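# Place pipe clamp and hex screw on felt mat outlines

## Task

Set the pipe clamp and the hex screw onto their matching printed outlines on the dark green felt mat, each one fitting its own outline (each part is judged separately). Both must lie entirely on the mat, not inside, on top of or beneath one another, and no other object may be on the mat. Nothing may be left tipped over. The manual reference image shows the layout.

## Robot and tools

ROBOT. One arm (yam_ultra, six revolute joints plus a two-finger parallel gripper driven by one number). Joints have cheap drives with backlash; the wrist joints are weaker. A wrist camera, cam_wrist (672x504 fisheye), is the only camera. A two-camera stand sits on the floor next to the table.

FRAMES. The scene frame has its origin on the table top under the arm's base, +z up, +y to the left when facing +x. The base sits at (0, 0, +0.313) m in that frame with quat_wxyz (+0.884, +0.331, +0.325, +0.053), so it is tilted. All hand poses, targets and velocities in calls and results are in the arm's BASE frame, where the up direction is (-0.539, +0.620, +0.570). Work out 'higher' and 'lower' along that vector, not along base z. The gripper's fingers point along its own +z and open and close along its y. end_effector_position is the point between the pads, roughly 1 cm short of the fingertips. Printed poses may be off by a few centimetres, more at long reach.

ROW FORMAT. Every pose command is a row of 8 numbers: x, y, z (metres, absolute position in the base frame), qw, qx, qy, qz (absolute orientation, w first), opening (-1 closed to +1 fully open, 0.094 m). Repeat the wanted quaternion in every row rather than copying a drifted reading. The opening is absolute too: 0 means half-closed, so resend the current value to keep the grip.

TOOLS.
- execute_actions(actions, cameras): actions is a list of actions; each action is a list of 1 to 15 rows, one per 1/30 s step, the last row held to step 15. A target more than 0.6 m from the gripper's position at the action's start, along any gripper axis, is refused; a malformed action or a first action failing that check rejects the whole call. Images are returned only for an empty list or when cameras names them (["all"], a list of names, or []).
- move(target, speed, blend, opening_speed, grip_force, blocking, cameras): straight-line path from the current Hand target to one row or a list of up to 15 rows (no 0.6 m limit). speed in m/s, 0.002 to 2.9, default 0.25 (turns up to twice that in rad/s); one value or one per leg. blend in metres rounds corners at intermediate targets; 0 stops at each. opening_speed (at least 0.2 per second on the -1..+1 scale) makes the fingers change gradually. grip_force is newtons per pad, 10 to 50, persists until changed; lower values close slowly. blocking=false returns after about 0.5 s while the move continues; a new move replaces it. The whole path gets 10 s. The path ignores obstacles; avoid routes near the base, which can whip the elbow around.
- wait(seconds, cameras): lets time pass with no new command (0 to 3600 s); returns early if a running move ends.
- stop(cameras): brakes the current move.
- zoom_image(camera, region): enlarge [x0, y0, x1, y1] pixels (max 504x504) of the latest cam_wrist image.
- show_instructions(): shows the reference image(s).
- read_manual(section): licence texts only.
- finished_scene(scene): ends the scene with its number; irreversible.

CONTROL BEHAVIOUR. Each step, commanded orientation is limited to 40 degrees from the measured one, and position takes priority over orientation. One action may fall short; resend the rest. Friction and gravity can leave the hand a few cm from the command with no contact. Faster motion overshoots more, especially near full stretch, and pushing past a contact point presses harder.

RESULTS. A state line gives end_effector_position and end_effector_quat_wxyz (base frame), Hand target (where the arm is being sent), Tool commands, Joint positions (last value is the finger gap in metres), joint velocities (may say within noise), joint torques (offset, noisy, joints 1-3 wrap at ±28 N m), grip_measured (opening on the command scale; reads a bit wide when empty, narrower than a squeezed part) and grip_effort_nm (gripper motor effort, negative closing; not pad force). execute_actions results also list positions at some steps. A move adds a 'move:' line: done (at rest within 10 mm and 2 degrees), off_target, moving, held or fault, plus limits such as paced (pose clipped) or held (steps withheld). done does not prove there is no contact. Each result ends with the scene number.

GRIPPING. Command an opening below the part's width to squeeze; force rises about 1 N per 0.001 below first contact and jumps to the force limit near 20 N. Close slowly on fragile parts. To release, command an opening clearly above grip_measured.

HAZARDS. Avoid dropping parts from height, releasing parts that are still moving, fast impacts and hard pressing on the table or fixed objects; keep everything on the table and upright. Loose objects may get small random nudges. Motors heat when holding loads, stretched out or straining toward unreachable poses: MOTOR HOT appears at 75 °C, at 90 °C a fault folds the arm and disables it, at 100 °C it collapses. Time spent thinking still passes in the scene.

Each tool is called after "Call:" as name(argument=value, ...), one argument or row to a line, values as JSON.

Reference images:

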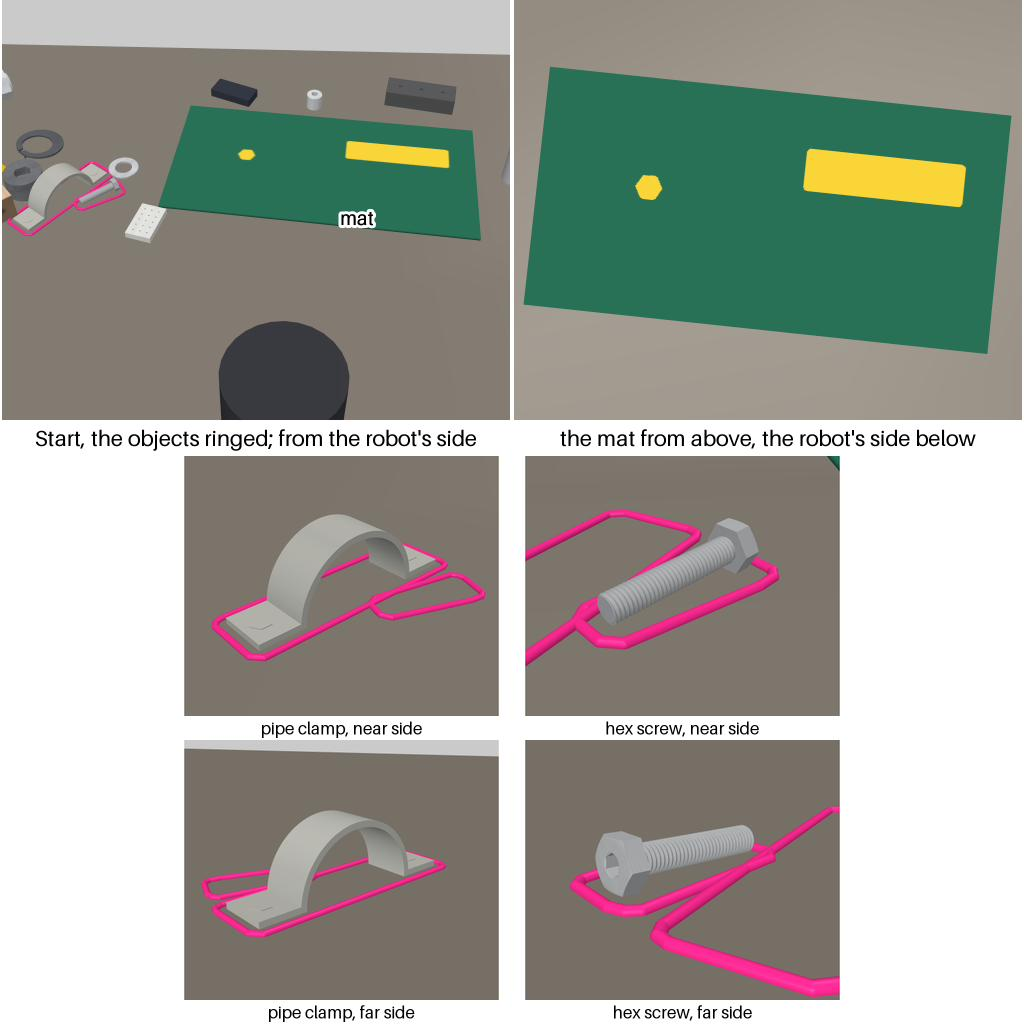

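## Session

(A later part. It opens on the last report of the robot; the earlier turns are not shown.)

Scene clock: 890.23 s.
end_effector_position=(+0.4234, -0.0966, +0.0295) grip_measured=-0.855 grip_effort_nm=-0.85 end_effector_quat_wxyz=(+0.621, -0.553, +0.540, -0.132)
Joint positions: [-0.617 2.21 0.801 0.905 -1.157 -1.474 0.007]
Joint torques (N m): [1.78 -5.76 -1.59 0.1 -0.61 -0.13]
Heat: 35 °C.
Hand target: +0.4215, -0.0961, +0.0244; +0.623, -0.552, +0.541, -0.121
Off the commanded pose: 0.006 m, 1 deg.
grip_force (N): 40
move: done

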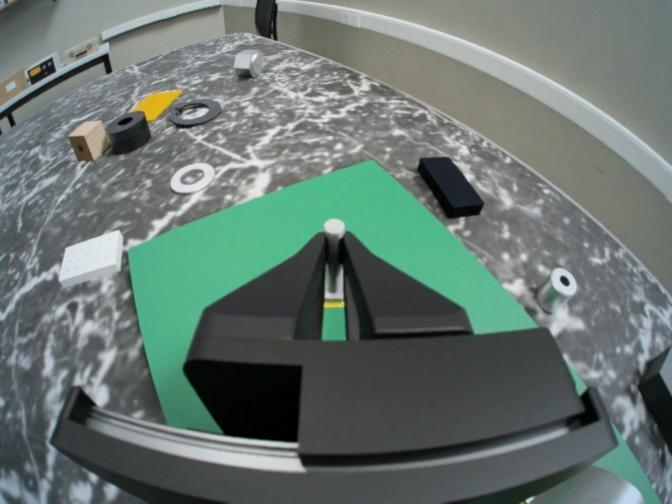

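Call:
move(
  target=[0.42168, -0.09628, 0.02427, 0.62216, -0.55223, 0.54166, -0.12066, -0.62],
  speed=0.03,
  opening_speed=0.3,
  cameras=["cam_wrist"],
)

Call:
zoom_image(
  camera="cam_wrist",
  region=[300, 213, 372, 343],
)

Scene clock: 895.53 s.
end_effector_position=(+0.4233, -0.0967, +0.0285) grip_measured=-0.622 grip_effort_nm=0.09 end_effector_quat_wxyz=(+0.620, -0.552, +0.541, -0.132)
Joint positions: [-0.617 2.212 0.801 0.905 -1.156 -1.474 0.018]
Joint torques (N m): [1.8 -5.97 -1.58 0.1 -0.6 -0.13]
Heat: 34 °C.
Hand target: +0.4217, -0.0964, +0.0242; +0.622, -0.552, +0.542, -0.121
Off the commanded pose: 0.005 m, 1 deg.
grip_force (N): 40
move: done

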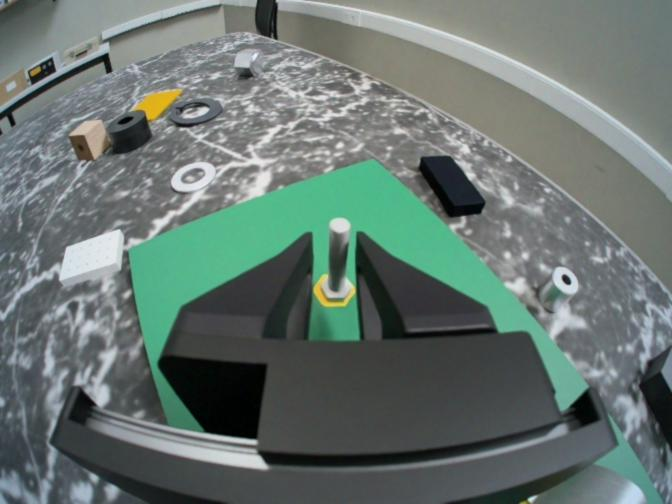

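Scaled by 3.877 from the camera's image (finer frame: 960x720).

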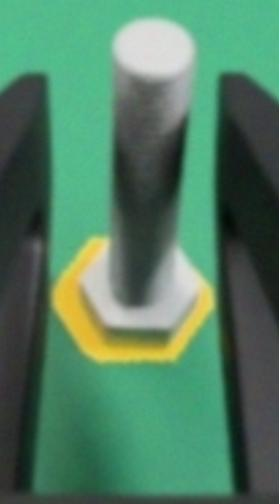

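Call:
zoom_image(
  camera="cam_wrist",
  region=[308, 268, 362, 312],
)

Scaled by 9.333 from the camera's image (finer frame: 960x720).

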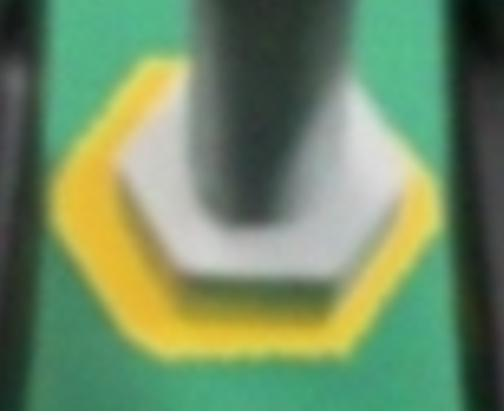

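Call:
move(
  target=[
    [0.42168, -0.09628, 0.02427, 0.62216, -0.55223, 0.54166, -0.12066, -0.3],
    [0.34717, -0.14241, 0.04337, 0.62216, -0.55223, 0.54166, -0.12066, -0.3],
  ],
  speed=[0.05, 0.08],
  cameras=["cam_wrist"],
)

Call:
zoom_image(
  camera="cam_wrist",
  region=[250, 120, 430, 300],
)

Scene clock: 907.80 s.
end_effector_position=(+0.3663, -0.1536, +0.0386) grip_measured=-0.302 grip_effort_nm=0.08 end_effector_quat_wxyz=(+0.613, -0.544, +0.548, -0.166)
Joint positions: [-0.851 2.104 0.776 0.554 -1.292 -1.801 0.033]
Joint torques (N m): [1.32 -7.01 -2.37 0.02 -0.4 0.11]
Heat: 35 °C.
Hand target: +0.3683, -0.1511, +0.0378; +0.614, -0.544, +0.548, -0.162
Off the commanded pose: 0.023 m, 5 deg.
grip_force (N): 40
move: held (a check stopped the path); limits=held
pose unreachable: on one or more control steps of this call, first in action 0 (counted from 0), an arm could not follow its commanded pose, so it was not sent that pose on those steps. It may still have moved: this result reports where it is.
cause: moving toward the commanded pose would bring two parts of the arm too close to each other (its wrist (the part past joint 4) and its wrist camera, with joints 5 (wrist yaw) and 6 (wrist roll) between them, 6 mm apart when it was first held).

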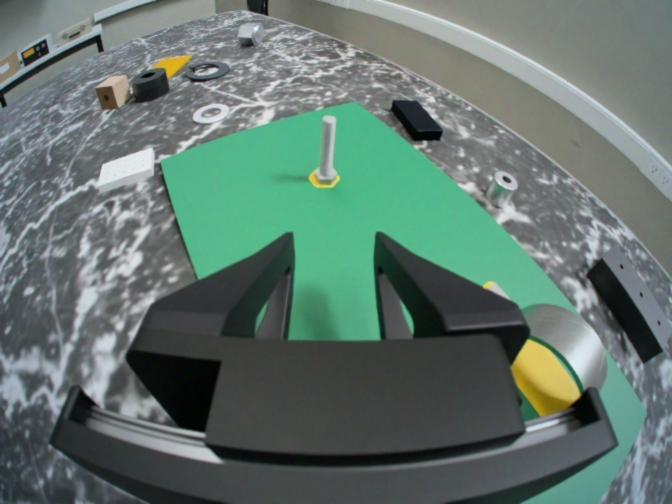

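Scaled by 2.800 from the camera's image (finer frame: 960x720).

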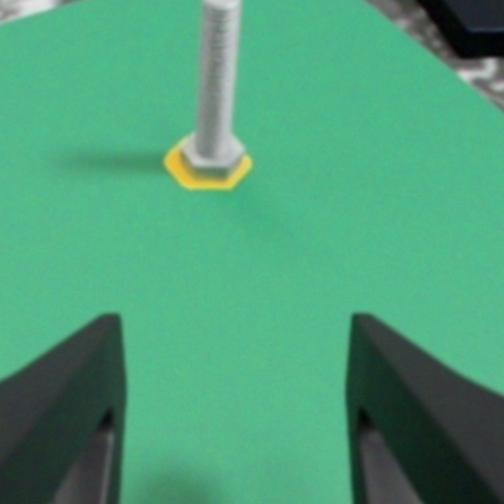

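Call:
zoom_image(
  camera="cam_wrist",
  region=[300, 160, 350, 195],
)

Call:
zoom_image(
  camera="cam_wrist",
  region=[460, 270, 660, 440],
)

Scaled by 10.080 from the camera's image (finer frame: 960x720).

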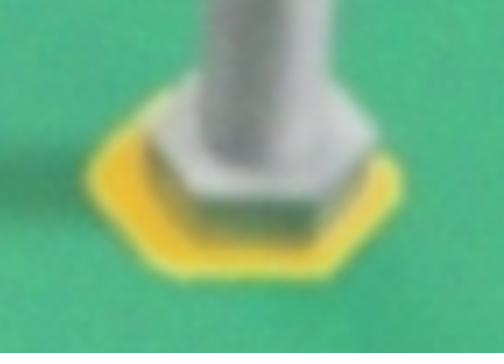

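Scaled by 2.520 from the camera's image (finer frame: 960x720).

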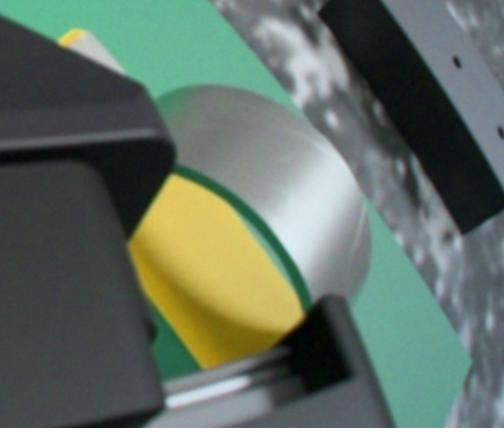

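Call:
finished_scene(
  scene=1,
)

The scene is finished: the task was done.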